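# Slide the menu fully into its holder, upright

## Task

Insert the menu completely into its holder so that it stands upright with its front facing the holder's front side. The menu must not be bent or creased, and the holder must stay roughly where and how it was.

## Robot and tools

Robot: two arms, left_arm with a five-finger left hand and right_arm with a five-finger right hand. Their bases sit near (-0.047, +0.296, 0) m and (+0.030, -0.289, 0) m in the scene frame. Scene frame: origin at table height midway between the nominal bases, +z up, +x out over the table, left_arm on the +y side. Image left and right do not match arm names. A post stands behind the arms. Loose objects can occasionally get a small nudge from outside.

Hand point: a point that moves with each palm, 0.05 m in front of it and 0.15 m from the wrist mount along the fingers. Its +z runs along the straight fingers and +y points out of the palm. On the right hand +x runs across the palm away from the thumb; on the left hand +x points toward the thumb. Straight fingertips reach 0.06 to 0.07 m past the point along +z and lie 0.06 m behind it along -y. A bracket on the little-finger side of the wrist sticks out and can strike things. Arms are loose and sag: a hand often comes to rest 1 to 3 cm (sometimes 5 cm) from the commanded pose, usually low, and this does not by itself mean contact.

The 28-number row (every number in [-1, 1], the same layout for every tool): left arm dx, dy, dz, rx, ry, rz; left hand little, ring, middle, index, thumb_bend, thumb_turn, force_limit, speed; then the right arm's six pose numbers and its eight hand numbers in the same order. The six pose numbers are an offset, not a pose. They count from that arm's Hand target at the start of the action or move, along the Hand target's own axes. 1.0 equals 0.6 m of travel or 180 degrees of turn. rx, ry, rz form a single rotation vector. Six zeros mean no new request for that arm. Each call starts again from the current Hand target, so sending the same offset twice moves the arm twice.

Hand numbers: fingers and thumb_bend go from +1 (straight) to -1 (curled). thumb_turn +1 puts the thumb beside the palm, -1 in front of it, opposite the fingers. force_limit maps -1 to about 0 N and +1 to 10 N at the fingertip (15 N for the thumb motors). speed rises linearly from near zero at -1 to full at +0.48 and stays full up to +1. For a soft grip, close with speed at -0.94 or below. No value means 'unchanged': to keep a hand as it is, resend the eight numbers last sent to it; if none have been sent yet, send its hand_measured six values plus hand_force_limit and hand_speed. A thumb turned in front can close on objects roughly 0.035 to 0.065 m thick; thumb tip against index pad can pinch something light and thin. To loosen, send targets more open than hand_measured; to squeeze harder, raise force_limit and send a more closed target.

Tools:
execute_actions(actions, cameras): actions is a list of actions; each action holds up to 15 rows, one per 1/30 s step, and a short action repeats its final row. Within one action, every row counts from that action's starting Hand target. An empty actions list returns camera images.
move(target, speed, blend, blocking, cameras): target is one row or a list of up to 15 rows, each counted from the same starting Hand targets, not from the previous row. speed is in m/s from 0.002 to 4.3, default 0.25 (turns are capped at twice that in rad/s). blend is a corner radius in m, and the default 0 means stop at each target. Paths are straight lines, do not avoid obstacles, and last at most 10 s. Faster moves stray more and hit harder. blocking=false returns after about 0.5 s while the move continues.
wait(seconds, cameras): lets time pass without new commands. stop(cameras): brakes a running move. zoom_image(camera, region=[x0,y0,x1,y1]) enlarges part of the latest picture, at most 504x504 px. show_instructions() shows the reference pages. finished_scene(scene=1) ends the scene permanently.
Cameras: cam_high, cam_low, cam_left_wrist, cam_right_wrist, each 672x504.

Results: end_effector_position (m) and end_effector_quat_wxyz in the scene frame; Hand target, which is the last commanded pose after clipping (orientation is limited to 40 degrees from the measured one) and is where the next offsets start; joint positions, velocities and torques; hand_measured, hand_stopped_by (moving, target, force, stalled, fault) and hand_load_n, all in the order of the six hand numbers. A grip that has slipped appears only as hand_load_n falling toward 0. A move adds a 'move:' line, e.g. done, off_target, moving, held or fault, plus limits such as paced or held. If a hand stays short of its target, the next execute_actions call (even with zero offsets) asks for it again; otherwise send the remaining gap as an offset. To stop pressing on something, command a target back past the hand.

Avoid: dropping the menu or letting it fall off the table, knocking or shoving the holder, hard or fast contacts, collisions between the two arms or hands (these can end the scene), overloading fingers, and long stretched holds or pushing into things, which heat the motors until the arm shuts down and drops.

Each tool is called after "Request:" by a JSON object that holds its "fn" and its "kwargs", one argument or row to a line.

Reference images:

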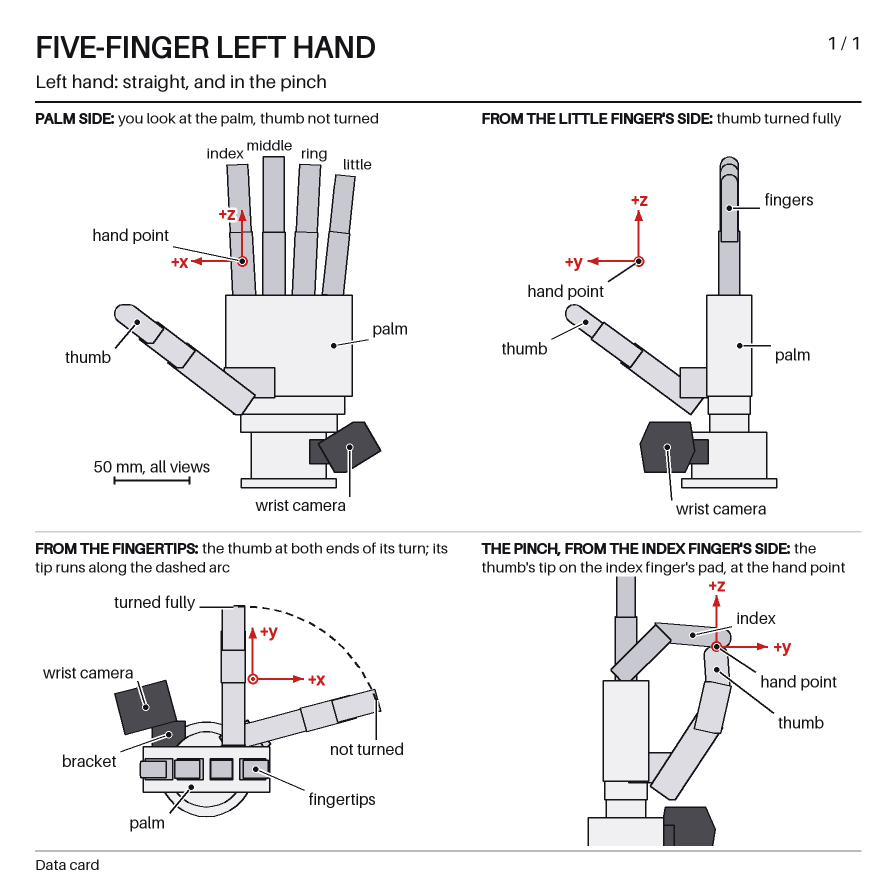

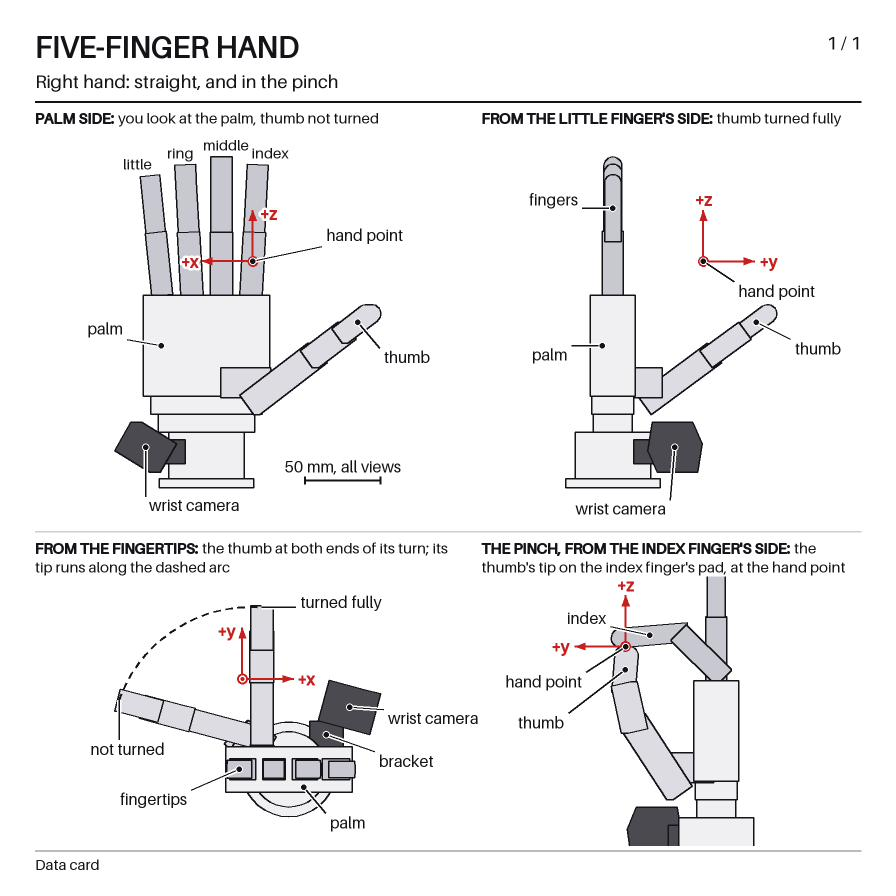

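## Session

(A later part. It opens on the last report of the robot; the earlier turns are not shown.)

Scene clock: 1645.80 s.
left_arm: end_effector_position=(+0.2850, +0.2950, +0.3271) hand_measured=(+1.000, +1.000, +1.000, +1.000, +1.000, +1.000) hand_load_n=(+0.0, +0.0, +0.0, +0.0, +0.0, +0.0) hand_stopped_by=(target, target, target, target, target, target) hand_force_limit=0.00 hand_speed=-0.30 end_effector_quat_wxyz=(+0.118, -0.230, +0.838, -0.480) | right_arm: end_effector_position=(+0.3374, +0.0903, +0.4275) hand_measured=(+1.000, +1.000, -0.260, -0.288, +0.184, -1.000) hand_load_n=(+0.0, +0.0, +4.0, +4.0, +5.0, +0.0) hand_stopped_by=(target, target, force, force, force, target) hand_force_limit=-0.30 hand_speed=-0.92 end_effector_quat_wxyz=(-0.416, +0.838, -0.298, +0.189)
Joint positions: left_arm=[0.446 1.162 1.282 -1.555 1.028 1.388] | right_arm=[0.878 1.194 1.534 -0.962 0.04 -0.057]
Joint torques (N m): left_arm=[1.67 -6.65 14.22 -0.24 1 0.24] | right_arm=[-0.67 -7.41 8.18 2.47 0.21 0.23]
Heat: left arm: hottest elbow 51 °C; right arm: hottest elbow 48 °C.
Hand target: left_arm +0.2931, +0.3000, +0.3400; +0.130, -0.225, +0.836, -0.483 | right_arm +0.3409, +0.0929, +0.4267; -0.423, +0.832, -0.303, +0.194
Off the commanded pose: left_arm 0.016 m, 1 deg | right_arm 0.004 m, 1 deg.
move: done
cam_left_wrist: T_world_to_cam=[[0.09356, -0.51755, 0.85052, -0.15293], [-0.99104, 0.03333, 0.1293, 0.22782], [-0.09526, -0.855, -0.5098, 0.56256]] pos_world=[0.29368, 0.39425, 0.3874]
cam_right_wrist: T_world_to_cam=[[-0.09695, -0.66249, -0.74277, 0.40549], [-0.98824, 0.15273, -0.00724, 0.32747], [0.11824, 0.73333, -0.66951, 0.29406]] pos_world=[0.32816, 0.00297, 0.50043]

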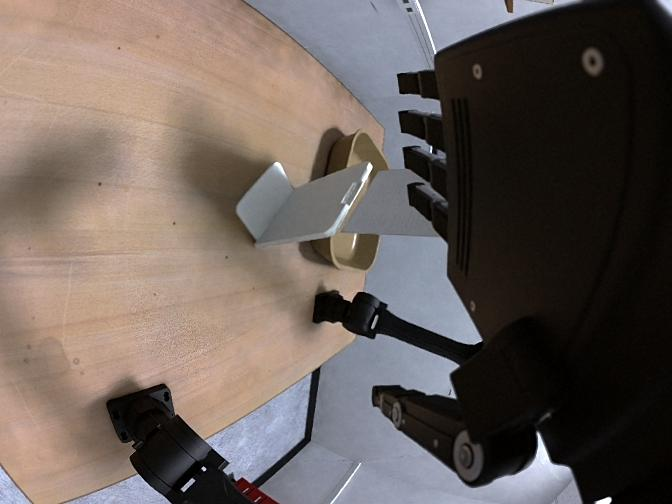

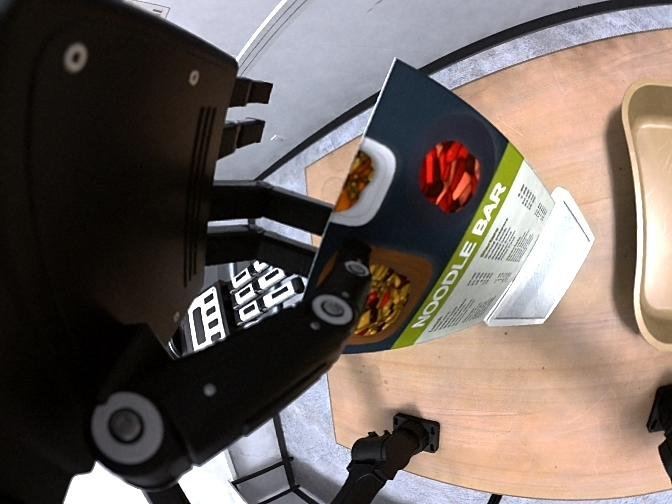

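Request:
{"fn": "move", "kwargs": {
  "target": [0,0,0,0,0,0,1,1,1,1,1,1,0,-0.3,-0.0011,0.0137,0.0095,0,0,0,1,1,-0.28,-0.29,0.17,-1,-0.3,-0.92],
  "speed": 0.03,
  "cameras": ["cam_left_wrist","cam_right_wrist"]
}}

Request:
{"fn": "zoom_image", "kwargs": {
  "camera": "cam_left_wrist",
  "region": [320, 150, 390, 240]
}}

Request:
{"fn": "zoom_image", "kwargs": {
  "camera": "cam_right_wrist",
  "region": [480, 180, 600, 330]
}}

Scene clock: 1651.40 s.
left_arm: end_effector_position=(+0.2850, +0.2950, +0.3271) hand_measured=(+1.000, +1.000, +1.000, +1.000, +1.000, +1.000) hand_load_n=(+0.0, +0.0, +0.0, +0.0, +0.0, +0.0) hand_stopped_by=(target, target, target, target, target, target) hand_force_limit=0.00 hand_speed=-0.30 end_effector_quat_wxyz=(+0.118, -0.230, +0.838, -0.480) | right_arm: end_effector_position=(+0.3382, +0.0912, +0.4145) hand_measured=(+1.000, +1.000, -0.260, -0.288, +0.184, -1.000) hand_load_n=(+0.0, +0.0, +4.0, +4.0, +5.0, +0.0) hand_stopped_by=(target, target, force, force, force, target) hand_force_limit=-0.30 hand_speed=-0.92 end_effector_quat_wxyz=(-0.413, +0.839, -0.299, +0.188)
Joint positions: left_arm=[0.446 1.162 1.282 -1.555 1.028 1.388] | right_arm=[0.878 1.19 1.498 -0.936 0.04 -0.057]
Joint torques (N m): left_arm=[1.61 -6.65 14.23 -0.25 1 0.24] | right_arm=[-0.56 -7.65 8.43 2.48 0.21 0.25]
Heat: left arm: hottest elbow 51 °C; right arm: hottest elbow 46 °C.
Hand target: left_arm +0.2931, +0.3000, +0.3400; +0.130, -0.225, +0.836, -0.483 | right_arm +0.3410, +0.0929, +0.4168; -0.423, +0.832, -0.303, +0.194
Off the commanded pose: left_arm 0.016 m, 1 deg | right_arm 0.004 m, 2 deg.
move: done
cam_left_wrist: T_world_to_cam=[[0.09356, -0.51755, 0.85052, -0.15293], [-0.99104, 0.03333, 0.1293, 0.22782], [-0.09526, -0.855, -0.5098, 0.56256]] pos_world=[0.29368, 0.39425, 0.3874]
cam_right_wrist: T_world_to_cam=[[-0.09987, -0.66584, -0.73938, 0.39635], [-0.98826, 0.15273, -0.00405, 0.32673], [0.11563, 0.73029, -0.67328, 0.28733]] pos_world=[0.32925, 0.00417, 0.48783]

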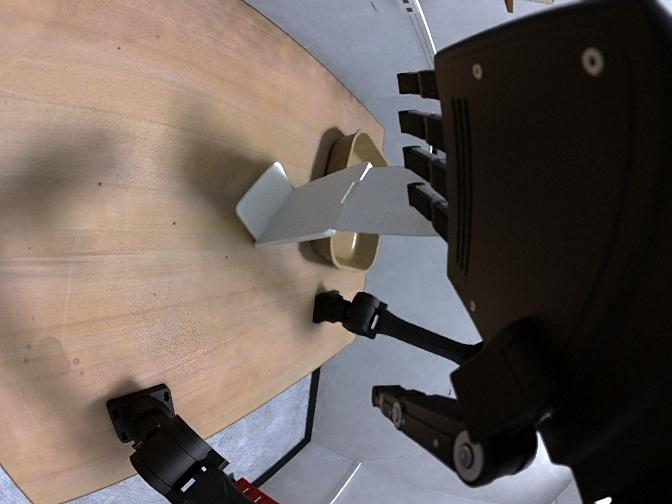

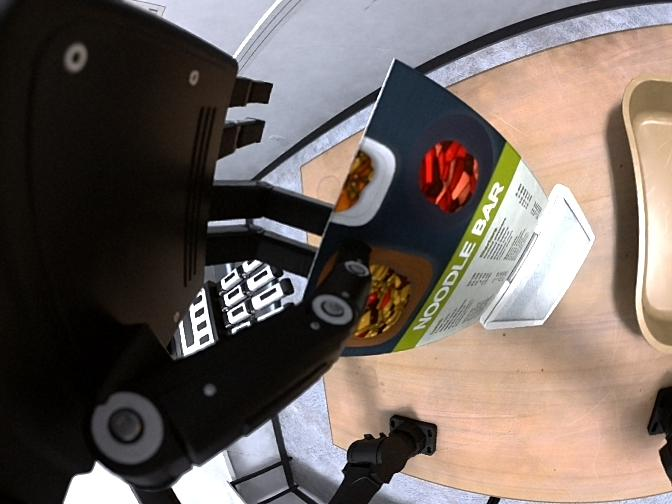

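Scaled by 5.600 from the camera's image (finer frame: 960x720).

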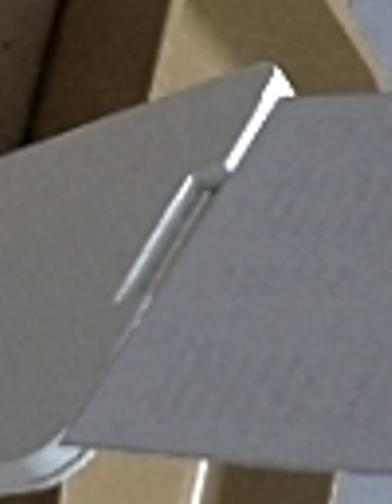

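Scaled by 3.360 from the camera's image (finer frame: 960x720).

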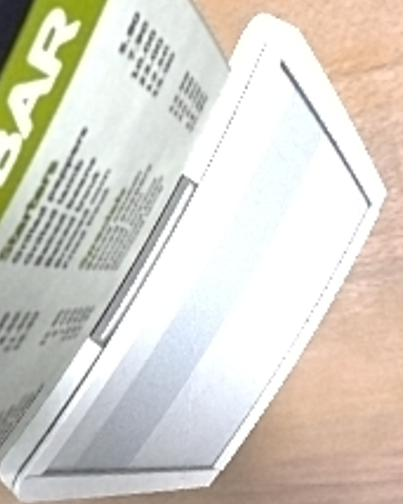

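Request:
{"fn": "move", "kwargs": {
  "target": [0,0,0,0,0,0,1,1,1,1,1,1,0,-0.3,0,0.0057,-0.0082,0.0007,-0.0108,-0.0027,1,1,-0.28,-0.29,0.17,-1,-0.3,-0.92],
  "speed": 0.03,
  "cameras": ["cam_left_wrist","cam_right_wrist"]
}}

Request:
{"fn": "zoom_image", "kwargs": {
  "camera": "cam_left_wrist",
  "region": [320, 150, 390, 240]
}}

Request:
{"fn": "zoom_image", "kwargs": {
  "camera": "cam_right_wrist",
  "region": [480, 180, 600, 330]
}}

Scene clock: 1675.43 s.
left_arm: end_effector_position=(+0.2850, +0.2950, +0.3271) hand_measured=(+1.000, +1.000, +1.000, +1.000, +1.000, +1.000) hand_load_n=(+0.0, +0.0, +0.0, +0.0, +0.0, +0.0) hand_stopped_by=(target, target, target, target, target, target) hand_force_limit=0.00 hand_speed=-0.30 end_effector_quat_wxyz=(+0.118, -0.230, +0.838, -0.480) | right_arm: end_effector_position=(+0.3329, +0.0890, +0.4155) hand_measured=(+1.000, +1.000, -0.260, -0.288, +0.184, -1.000) hand_load_n=(+0.0, +0.0, +4.0, +4.0, +5.0, +0.0) hand_stopped_by=(target, target, force, force, force, target) hand_force_limit=-0.30 hand_speed=-0.92 end_effector_quat_wxyz=(-0.419, +0.840, -0.295, +0.177)
Joint positions: left_arm=[0.446 1.162 1.282 -1.555 1.028 1.388] | right_arm=[0.87 1.176 1.488 -0.936 0.008 -0.057]
Joint torques (N m): left_arm=[1.61 -6.71 14.24 -0.27 1 0.24] | right_arm=[-1.61 -7.71 8.29 2.43 -0.15 0.04]
Motor temperatures (°C): left_arm=[28 27 51 25 27 26] | right_arm=[27 28 42 25 23 25]
Heat: left arm: hottest elbow 51 °C; right arm: hottest elbow 42 °C.
Hand target: left_arm +0.2931, +0.3000, +0.3400; +0.130, -0.225, +0.836, -0.483 | right_arm +0.3369, +0.0885, +0.4167; -0.428, +0.836, -0.292, +0.182
Off the commanded pose: left_arm 0.016 m, 1 deg | right_arm 0.004 m, 1 deg.
move: done
cam_left_wrist: T_world_to_cam=[[0.09356, -0.51755, 0.85052, -0.15293], [-0.99104, 0.03333, 0.1293, 0.22782], [-0.09526, -0.855, -0.5098, 0.56256]] pos_world=[0.29368, 0.39425, 0.3874]
cam_right_wrist: T_world_to_cam=[[-0.09672, -0.65666, -0.74796, 0.3969], [-0.99087, 0.13446, 0.01008, 0.31837], [0.09395, 0.7421, -0.66367, 0.29237]] pos_world=[0.32638, 0.00085, 0.48769]

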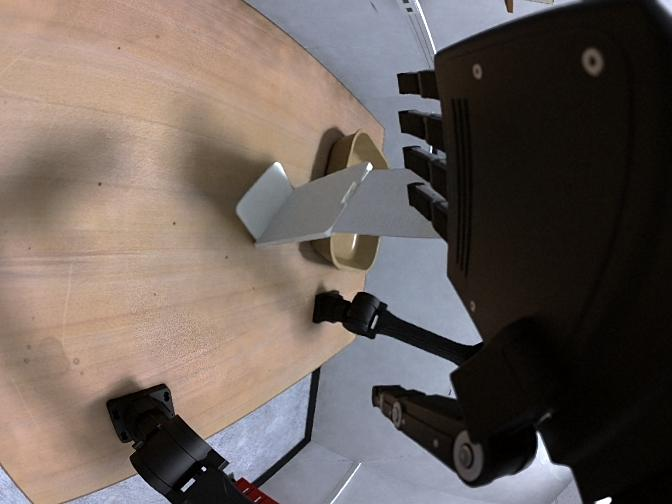

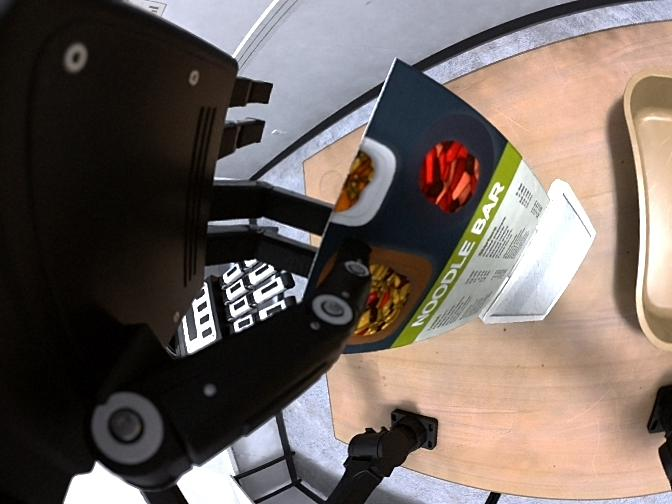

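Scaled by 5.600 from the camera's image (finer frame: 960x720).

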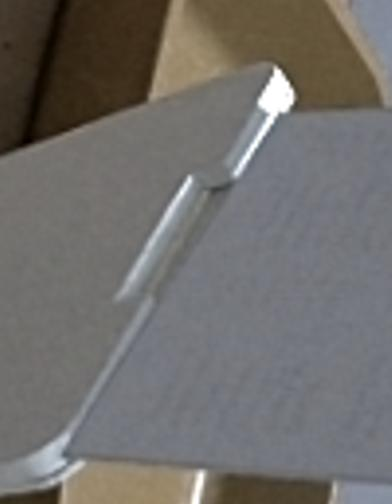

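Scaled by 3.360 from the camera's image (finer frame: 960x720).

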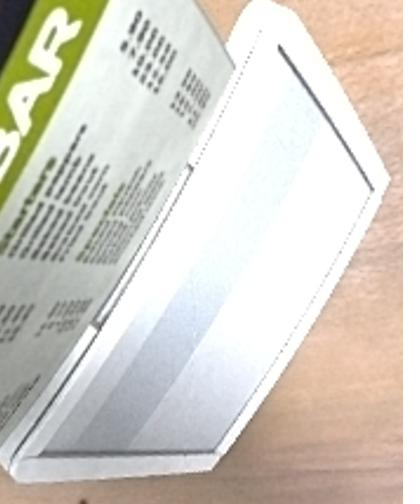

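Request:
{"fn": "zoom_image", "kwargs": {
  "camera": "cam_right_wrist",
  "region": [460, 285, 510, 335]
}}

Request:
{"fn": "zoom_image", "kwargs": {
  "camera": "cam_right_wrist",
  "region": [530, 170, 580, 220]
}}

Request:
{"fn": "zoom_image", "kwargs": {
  "camera": "cam_left_wrist",
  "region": [320, 200, 360, 240]
}}

Request:
{"fn": "zoom_image", "kwargs": {
  "camera": "cam_left_wrist",
  "region": [350, 155, 390, 195]
}}

Scaled by 10.080 from the camera's image (finer frame: 960x720).

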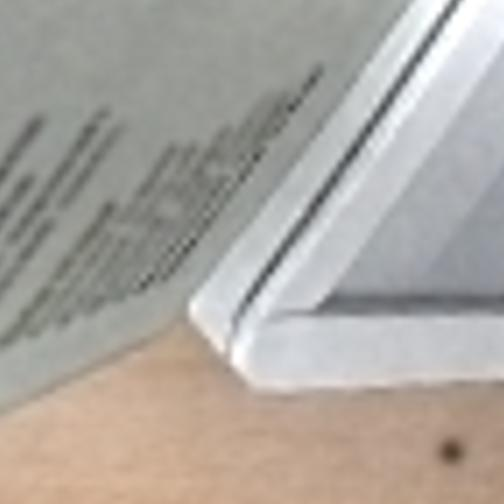

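Scaled by 10.080 from the camera's image (finer frame: 960x720).

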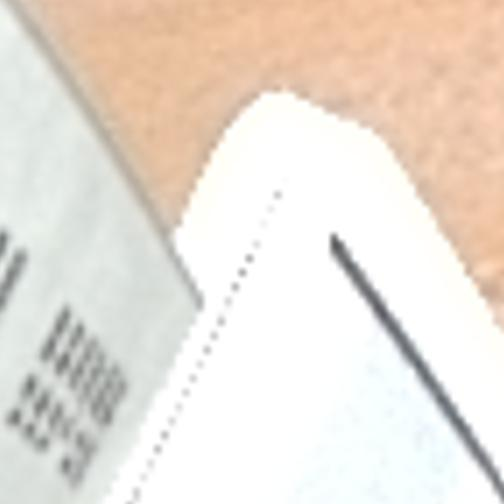

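Scaled by 12.600 from the camera's image (finer frame: 960x720).

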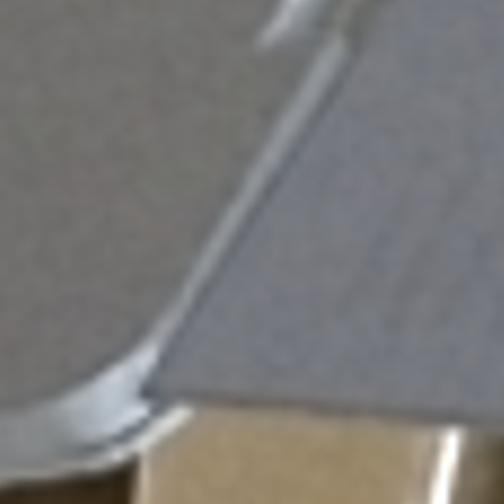

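Scaled by 12.600 from the camera's image (finer frame: 960x720).

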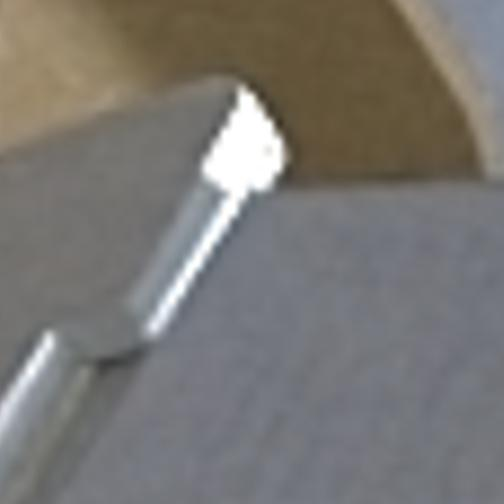

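Request:
{"fn": "move", "kwargs": {
  "target": [
    [0,0,0,0,0,0,1,1,1,1,1,1,0,-0.3,0,0.0028,-0.0042,0,0,0,1,1,-0.28,-0.29,0.17,-1,-0.3,-0.92],
    [0,0,0,0,0,0,1,1,1,1,1,1,0,-0.3,-0.0002,0.0055,-0.0023,0,0,0,1,1,-0.28,-0.29,0.17,-1,-0.3,-0.92]
  ],
  "speed": 0.03,
  "cameras": ["cam_left_wrist","cam_right_wrist"]
}}

Request:
{"fn": "zoom_image", "kwargs": {
  "camera": "cam_right_wrist",
  "region": [460, 285, 510, 335]
}}

Request:
{"fn": "zoom_image", "kwargs": {
  "camera": "cam_right_wrist",
  "region": [530, 170, 580, 220]
}}

Request:
{"fn": "zoom_image", "kwargs": {
  "camera": "cam_left_wrist",
  "region": [320, 150, 390, 240]
}}

Scene clock: 1707.00 s.
left_arm: end_effector_position=(+0.2850, +0.2950, +0.3271) hand_measured=(+1.000, +1.000, +1.000, +1.000, +1.000, +1.000) hand_load_n=(+0.0, +0.0, +0.0, +0.0, +0.0, +0.0) hand_stopped_by=(target, target, target, target, target, target) hand_force_limit=0.00 hand_speed=-0.30 end_effector_quat_wxyz=(+0.118, -0.230, +0.838, -0.480) | right_arm: end_effector_position=(+0.3307, +0.0863, +0.4133) hand_measured=(+1.000, +1.000, -0.260, -0.288, +0.184, -1.000) hand_load_n=(+0.0, +0.0, +4.0, +4.0, +5.0, +0.0) hand_stopped_by=(target, target, force, force, force, target) hand_force_limit=-0.30 hand_speed=-0.92 end_effector_quat_wxyz=(-0.419, +0.840, -0.295, +0.177)
Joint positions: left_arm=[0.446 1.162 1.282 -1.555 1.028 1.388] | right_arm=[0.87 1.167 1.475 -0.935 0.008 -0.057]
Joint torques (N m): left_arm=[1.67 -6.65 14.22 -0.25 0.99 0.24] | right_arm=[-1.49 -7.36 8.34 2.48 -0.14 0.04]
Heat: left arm: hottest elbow 51 °C; right arm: hottest elbow 39 °C.
Hand target: left_arm +0.2931, +0.3000, +0.3400; +0.130, -0.225, +0.836, -0.483 | right_arm +0.3350, +0.0862, +0.4147; -0.428, +0.836, -0.292, +0.182
Off the commanded pose: left_arm 0.016 m, 1 deg | right_arm 0.004 m, 1 deg.
move: done
cam_left_wrist: T_world_to_cam=[[0.09356, -0.51755, 0.85052, -0.15293], [-0.99104, 0.03333, 0.1293, 0.22782], [-0.09526, -0.855, -0.5098, 0.56256]] pos_world=[0.29368, 0.39425, 0.3874]
cam_right_wrist: T_world_to_cam=[[-0.09769, -0.65742, -0.74717, 0.39327], [-0.99081, 0.13481, 0.01093, 0.31615], [0.09354, 0.74137, -0.66455, 0.29374]] pos_world=[0.32418, -0.00185, 0.48559]

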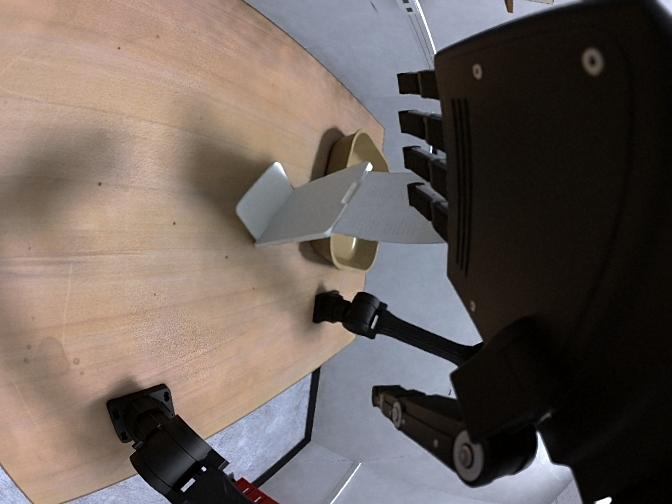

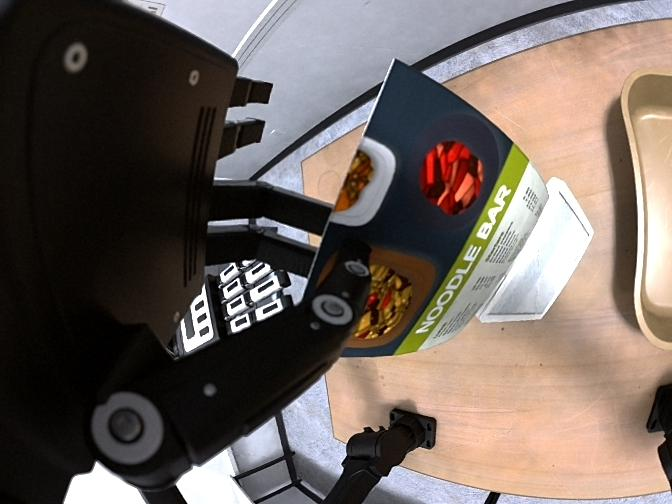

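Scaled by 10.080 from the camera's image (finer frame: 960x720).

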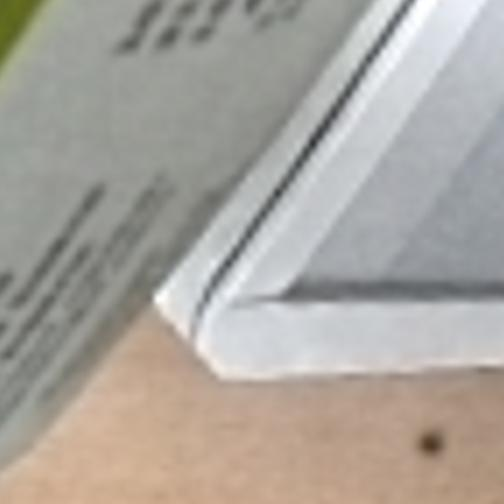

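Scaled by 10.080 from the camera's image (finer frame: 960x720).

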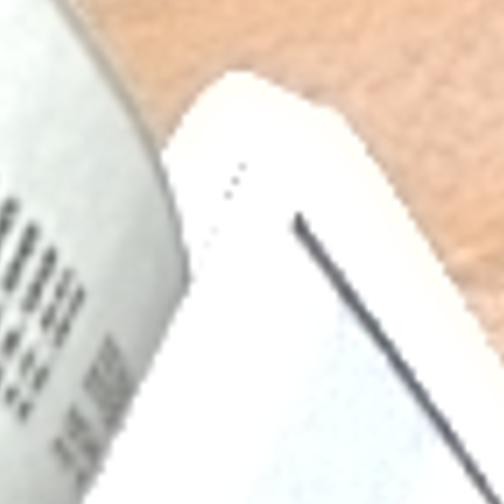

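Scaled by 5.600 from the camera's image (finer frame: 960x720).

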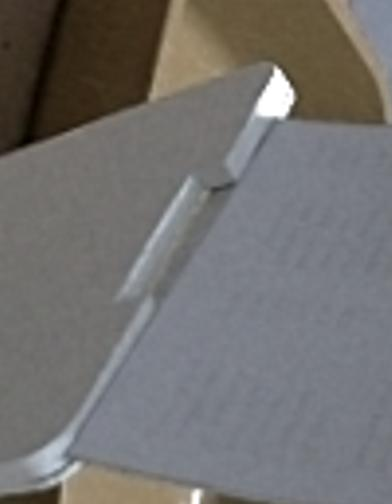

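Request:
{"fn": "move", "kwargs": {
  "target": [0,0,0,0,0,0,1,1,1,1,1,1,0,-0.3,0,0.0037,-0.0055,0.0004,-0.0077,-0.0018,1,1,-0.28,-0.29,0.17,-1,-0.3,-0.92],
  "speed": 0.03,
  "cameras": ["cam_left_wrist","cam_right_wrist"]
}}

Request:
{"fn": "zoom_image", "kwargs": {
  "camera": "cam_right_wrist",
  "region": [460, 285, 510, 335]
}}

Request:
{"fn": "zoom_image", "kwargs": {
  "camera": "cam_right_wrist",
  "region": [530, 170, 580, 220]
}}

Request:
{"fn": "zoom_image", "kwargs": {
  "camera": "cam_left_wrist",
  "region": [320, 150, 390, 240]
}}

Scene clock: 1720.43 s.
left_arm: end_effector_position=(+0.2850, +0.2950, +0.3271) hand_measured=(+1.000, +1.000, +1.000, +1.000, +1.000, +1.000) hand_load_n=(+0.0, +0.0, +0.0, +0.0, +0.0, +0.0) hand_stopped_by=(target, target, target, target, target, target) hand_force_limit=0.00 hand_speed=-0.30 end_effector_quat_wxyz=(+0.118, -0.230, +0.838, -0.480) | right_arm: end_effector_position=(+0.3289, +0.0837, +0.4146) hand_measured=(+1.000, +1.000, -0.260, -0.288, +0.184, -1.000) hand_load_n=(+0.0, +0.0, +4.0, +4.0, +5.0, +0.0) hand_stopped_by=(target, target, force, force, force, target) hand_force_limit=-0.30 hand_speed=-0.92 end_effector_quat_wxyz=(-0.424, +0.840, -0.294, +0.168)
Joint positions: left_arm=[0.446 1.162 1.282 -1.555 1.028 1.388] | right_arm=[0.857 1.159 1.47 -0.935 -0.021 -0.057]
Joint torques (N m): left_arm=[1.67 -6.59 14.22 -0.25 1 0.24] | right_arm=[-1.2 -7.24 8.24 2.41 -0.17 -0.12]
Heat: left arm: hottest elbow 51 °C; right arm: hottest elbow 39 °C.
Hand target: left_arm +0.2931, +0.3000, +0.3400; +0.130, -0.225, +0.836, -0.483 | right_arm +0.3325, +0.0831, +0.4148; -0.431, +0.838, -0.285, +0.174
Off the commanded pose: left_arm 0.016 m, 1 deg | right_arm 0.004 m, 2 deg.
move: done
cam_left_wrist: T_world_to_cam=[[0.09356, -0.51755, 0.85052, -0.15293], [-0.99104, 0.03333, 0.1293, 0.22782], [-0.09526, -0.855, -0.5098, 0.56256]] pos_world=[0.29368, 0.39425, 0.3874]
cam_right_wrist: T_world_to_cam=[[-0.09867, -0.64846, -0.75482, 0.3951], [-0.99205, 0.12366, 0.02344, 0.31085], [0.07814, 0.75113, -0.65551, 0.29718]] pos_world=[0.32414, -0.00545, 0.48575]

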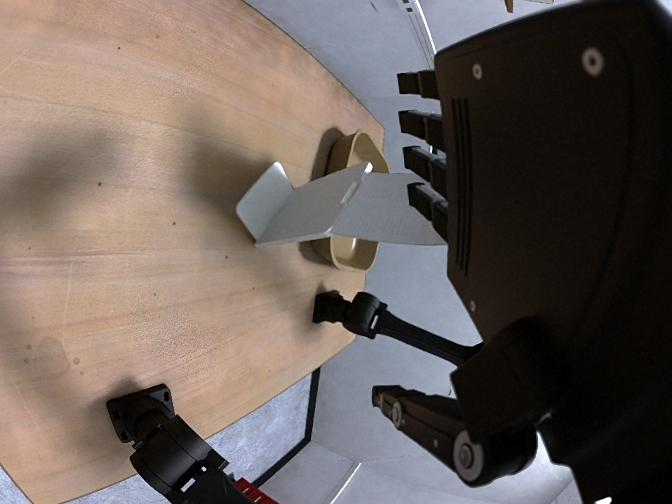

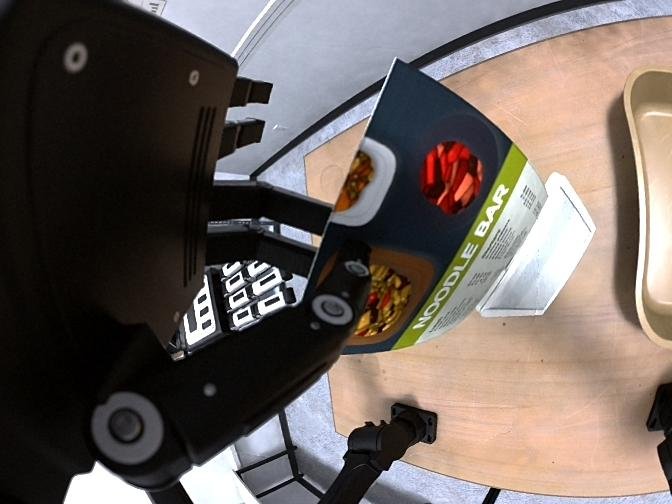

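Scaled by 10.080 from the camera's image (finer frame: 960x720).

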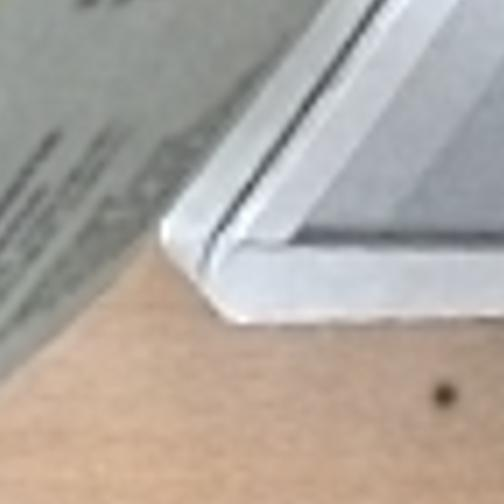

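Scaled by 10.080 from the camera's image (finer frame: 960x720).

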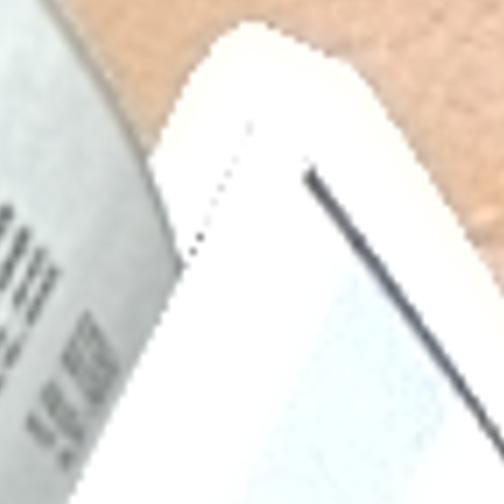

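Scaled by 5.600 from the camera's image (finer frame: 960x720).

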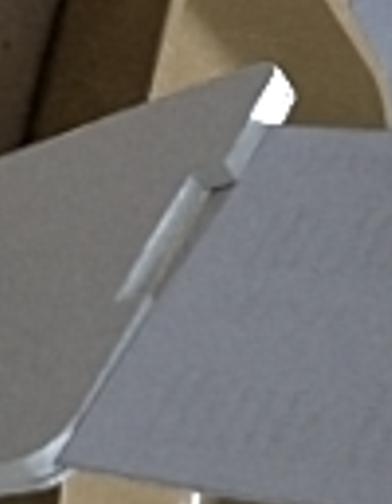

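Request:
{"fn": "move", "kwargs": {
  "target": [0,0,0,0,0,0,1,1,1,1,1,1,0,-0.3,-0.0013,-0.0372,-0.0255,0,0,-0.0105,1,1,-0.28,-0.29,0.17,-1,-0.3,-0.92],
  "speed": 0.04,
  "cameras": ["cam_left_wrist","cam_right_wrist"]
}}

Request:
{"fn": "zoom_image", "kwargs": {
  "camera": "cam_left_wrist",
  "region": [320, 150, 390, 240]
}}

Request:
{"fn": "zoom_image", "kwargs": {
  "camera": "cam_right_wrist",
  "region": [460, 170, 600, 340]
}}

Scene clock: 1747.03 s.
left_arm: end_effector_position=(+0.2850, +0.2950, +0.3271) hand_measured=(+1.000, +1.000, +1.000, +1.000, +1.000, +1.000) hand_load_n=(+0.0, +0.0, +0.0, +0.0, +0.0, +0.0) hand_stopped_by=(target, target, target, target, target, target) hand_force_limit=0.00 hand_speed=-0.30 end_effector_quat_wxyz=(+0.118, -0.230, +0.838, -0.480) | right_arm: end_effector_position=(+0.3276, +0.0799, +0.4221) hand_measured=(+1.000, +1.000, -0.260, -0.288, +0.184, -1.000) hand_load_n=(+0.0, +0.0, +4.0, +4.0, +5.0, +0.0) hand_stopped_by=(target, target, force, force, force, target) hand_force_limit=-0.30 hand_speed=-0.92 end_effector_quat_wxyz=(-0.418, +0.846, -0.284, +0.172)
Joint positions: left_arm=[0.446 1.162 1.282 -1.555 1.028 1.388] | right_arm=[0.857 1.163 1.499 -0.969 -0.021 -0.083]
Joint torques (N m): left_arm=[1.73 -6.71 14.24 -0.24 1 0.24] | right_arm=[-0.26 -5.71 13.46 1.17 0.14 -0.11]
Heat: left arm: hottest elbow 52 °C; right arm: hottest elbow 38 °C.
Hand target: left_arm +0.2931, +0.3000, +0.3400; +0.130, -0.225, +0.836, -0.483 | right_arm +0.3310, +0.0845, +0.4419; -0.429, +0.843, -0.271, +0.181
Off the commanded pose: left_arm 0.016 m, 1 deg | right_arm 0.021 m, 2 deg.
move: off_target (right_arm)
cam_left_wrist: T_world_to_cam=[[0.09356, -0.51755, 0.85052, -0.15293], [-0.99104, 0.03333, 0.1293, 0.22782], [-0.09526, -0.855, -0.5098, 0.56256]] pos_world=[0.29368, 0.39425, 0.3874]
cam_right_wrist: T_world_to_cam=[[-0.08074, -0.66474, -0.7427, 0.38847], [-0.99401, 0.10873, 0.01074, 0.31702], [0.07362, 0.73912, -0.66954, 0.31345]] pos_world=[0.32341, -0.00792, 0.49497]

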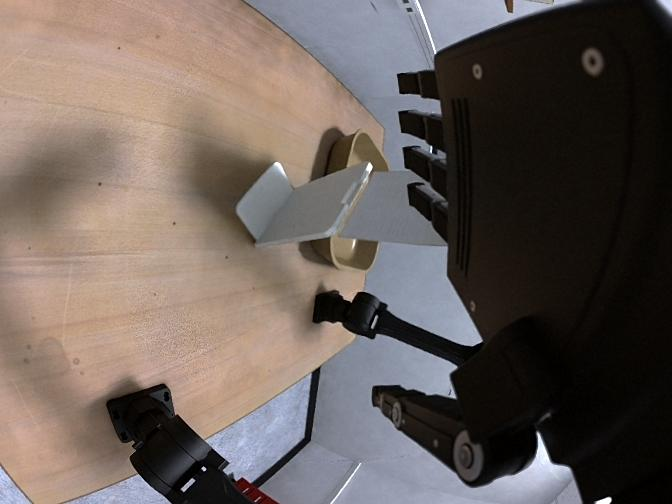

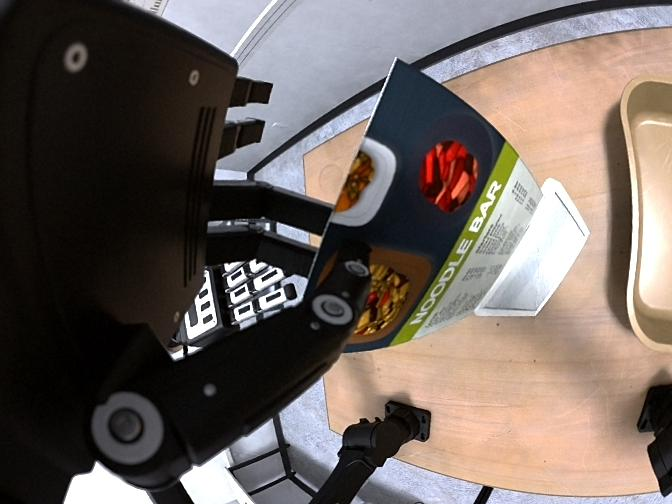

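Scaled by 5.600 from the camera's image (finer frame: 960x720).

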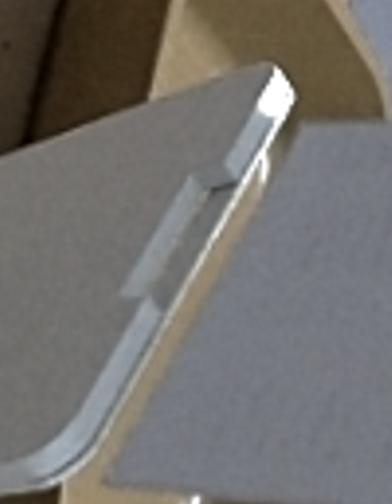

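Scaled by 2.965 from the camera's image (finer frame: 960x720).

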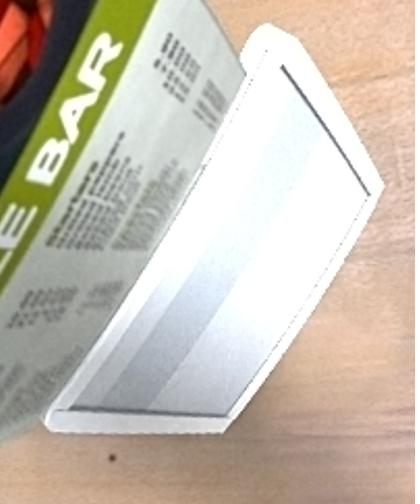

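Request:
{"fn": "move", "kwargs": {
  "target": [0,0,0,0,0,0,1,1,1,1,1,1,0,-0.3,0.015,0.0013,0,0,0,0,1,1,-0.28,-0.29,0.17,-1,-0.3,-0.92],
  "speed": 0.04,
  "cameras": ["cam_left_wrist","cam_right_wrist","cam_low"]
}}

Request:
{"fn": "zoom_image", "kwargs": {
  "camera": "cam_left_wrist",
  "region": [320, 150, 390, 240]
}}

Request:
{"fn": "zoom_image", "kwargs": {
  "camera": "cam_right_wrist",
  "region": [460, 170, 600, 340]
}}

Request:
{"fn": "zoom_image", "kwargs": {
  "camera": "cam_low",
  "region": [205, 150, 265, 230]
}}

Scene clock: 1764.00 s.
left_arm: end_effector_position=(+0.2850, +0.2950, +0.3271) hand_measured=(+1.000, +1.000, +1.000, +1.000, +1.000, +1.000) hand_load_n=(+0.0, +0.0, +0.0, +0.0, +0.0, +0.0) hand_stopped_by=(target, target, target, target, target, target) hand_force_limit=0.00 hand_speed=-0.30 end_effector_quat_wxyz=(+0.118, -0.230, +0.838, -0.480) | right_arm: end_effector_position=(+0.3324, +0.0757, +0.4217) hand_measured=(+1.000, +1.000, -0.260, -0.288, +0.184, -1.000) hand_load_n=(+0.0, +0.0, +4.0, +4.0, +5.0, +0.0) hand_stopped_by=(target, target, force, force, force, target) hand_force_limit=-0.30 hand_speed=-0.92 end_effector_quat_wxyz=(-0.417, +0.846, -0.282, +0.174)
Joint positions: left_arm=[0.446 1.162 1.282 -1.555 1.028 1.388] | right_arm=[0.841 1.164 1.499 -0.969 -0.032 -0.096]
Joint torques (N m): left_arm=[1.67 -6.65 14.23 -0.24 1 0.24] | right_arm=[-1.26 -5.71 13.52 1.13 -0.15 -0.1]
Heat: left arm: hottest elbow 52 °C; right arm: hottest elbow 40 °C.
Hand target: left_arm +0.2931, +0.3000, +0.3400; +0.130, -0.225, +0.836, -0.483 | right_arm +0.3379, +0.0786, +0.4418; -0.428, +0.843, -0.271, +0.181
Off the commanded pose: left_arm 0.016 m, 1 deg | right_arm 0.021 m, 2 deg.
move: off_target (right_arm)
cam_left_wrist: T_world_to_cam=[[0.09356, -0.51755, 0.85052, -0.15293], [-0.99104, 0.03333, 0.1293, 0.22782], [-0.09526, -0.855, -0.5098, 0.56256]] pos_world=[0.29368, 0.39425, 0.3874]
cam_right_wrist: T_world_to_cam=[[-0.07784, -0.66743, -0.74059, 0.38414], [-0.99413, 0.10794, 0.00721, 0.3239], [0.07513, 0.73681, -0.67192, 0.31656]] pos_world=[0.32812, -0.01182, 0.49486]
Images, in order (width x height): cam_low 672x504, cam_left_wrist 672x504, cam_right_wrist 672x504.

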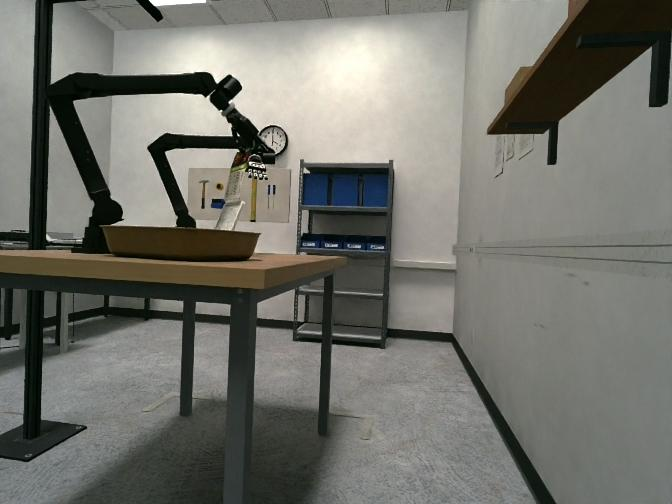

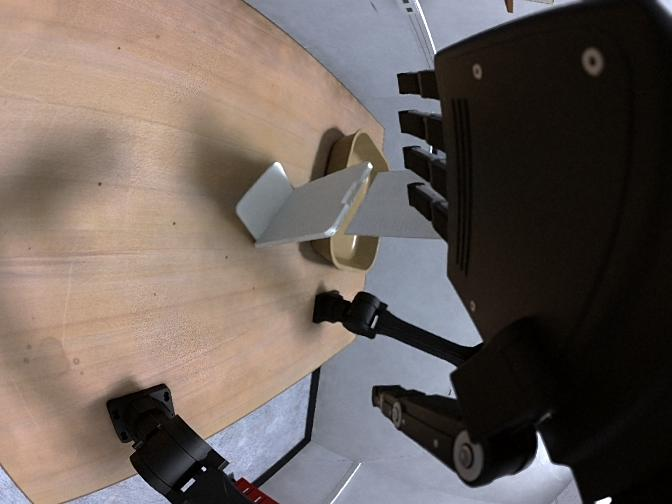

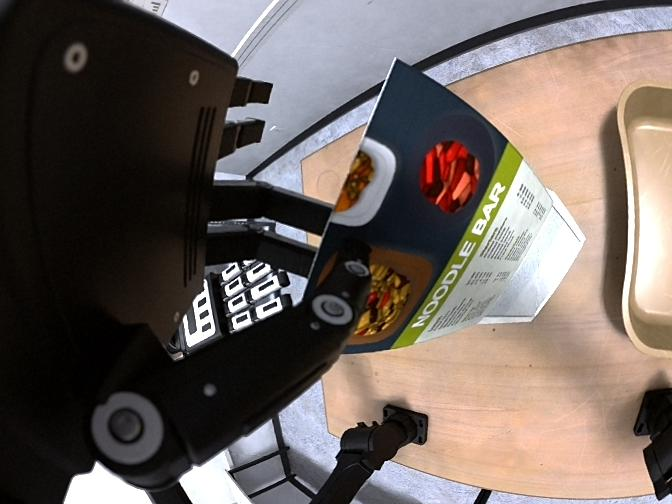

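Scaled by 5.600 from the camera's image (finer frame: 960x720).

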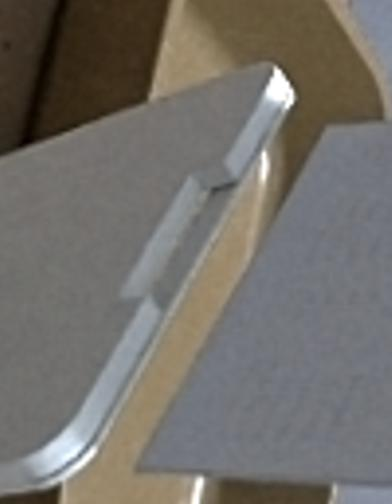

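Scaled by 2.965 from the camera's image (finer frame: 960x720).

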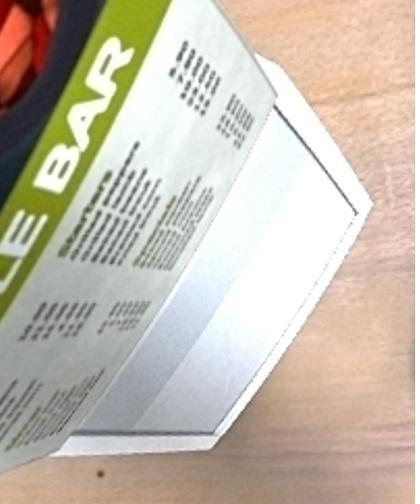

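Scaled by 6.300 from the camera's image (finer frame: 960x720).

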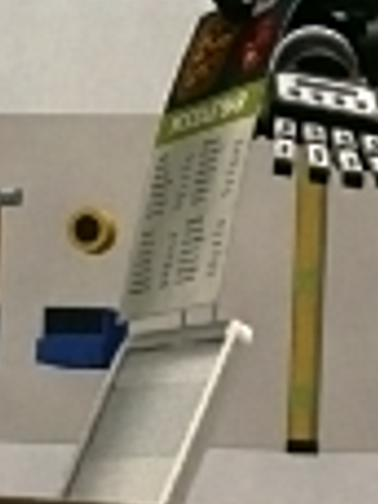

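Request:
{"fn": "zoom_image", "kwargs": {
  "camera": "cam_low",
  "region": [220, 190, 250, 215]
}}

Request:
{"fn": "zoom_image", "kwargs": {
  "camera": "cam_left_wrist",
  "region": [350, 155, 390, 195]
}}

Scaled by 16.800 from the camera's image (finer frame: 960x720).

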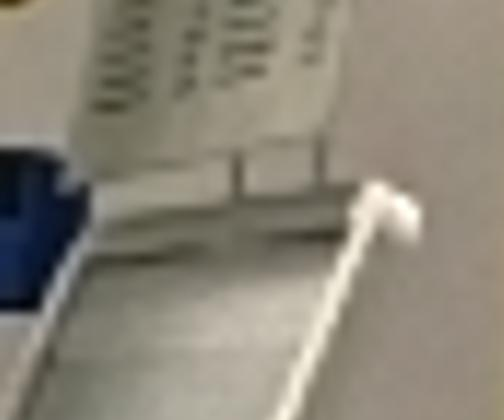

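Scaled by 12.600 from the camera's image (finer frame: 960x720).

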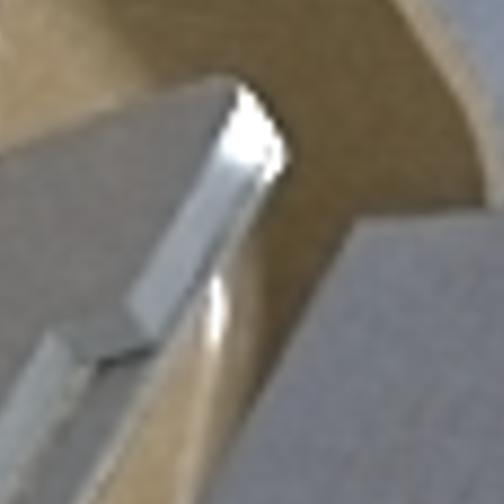

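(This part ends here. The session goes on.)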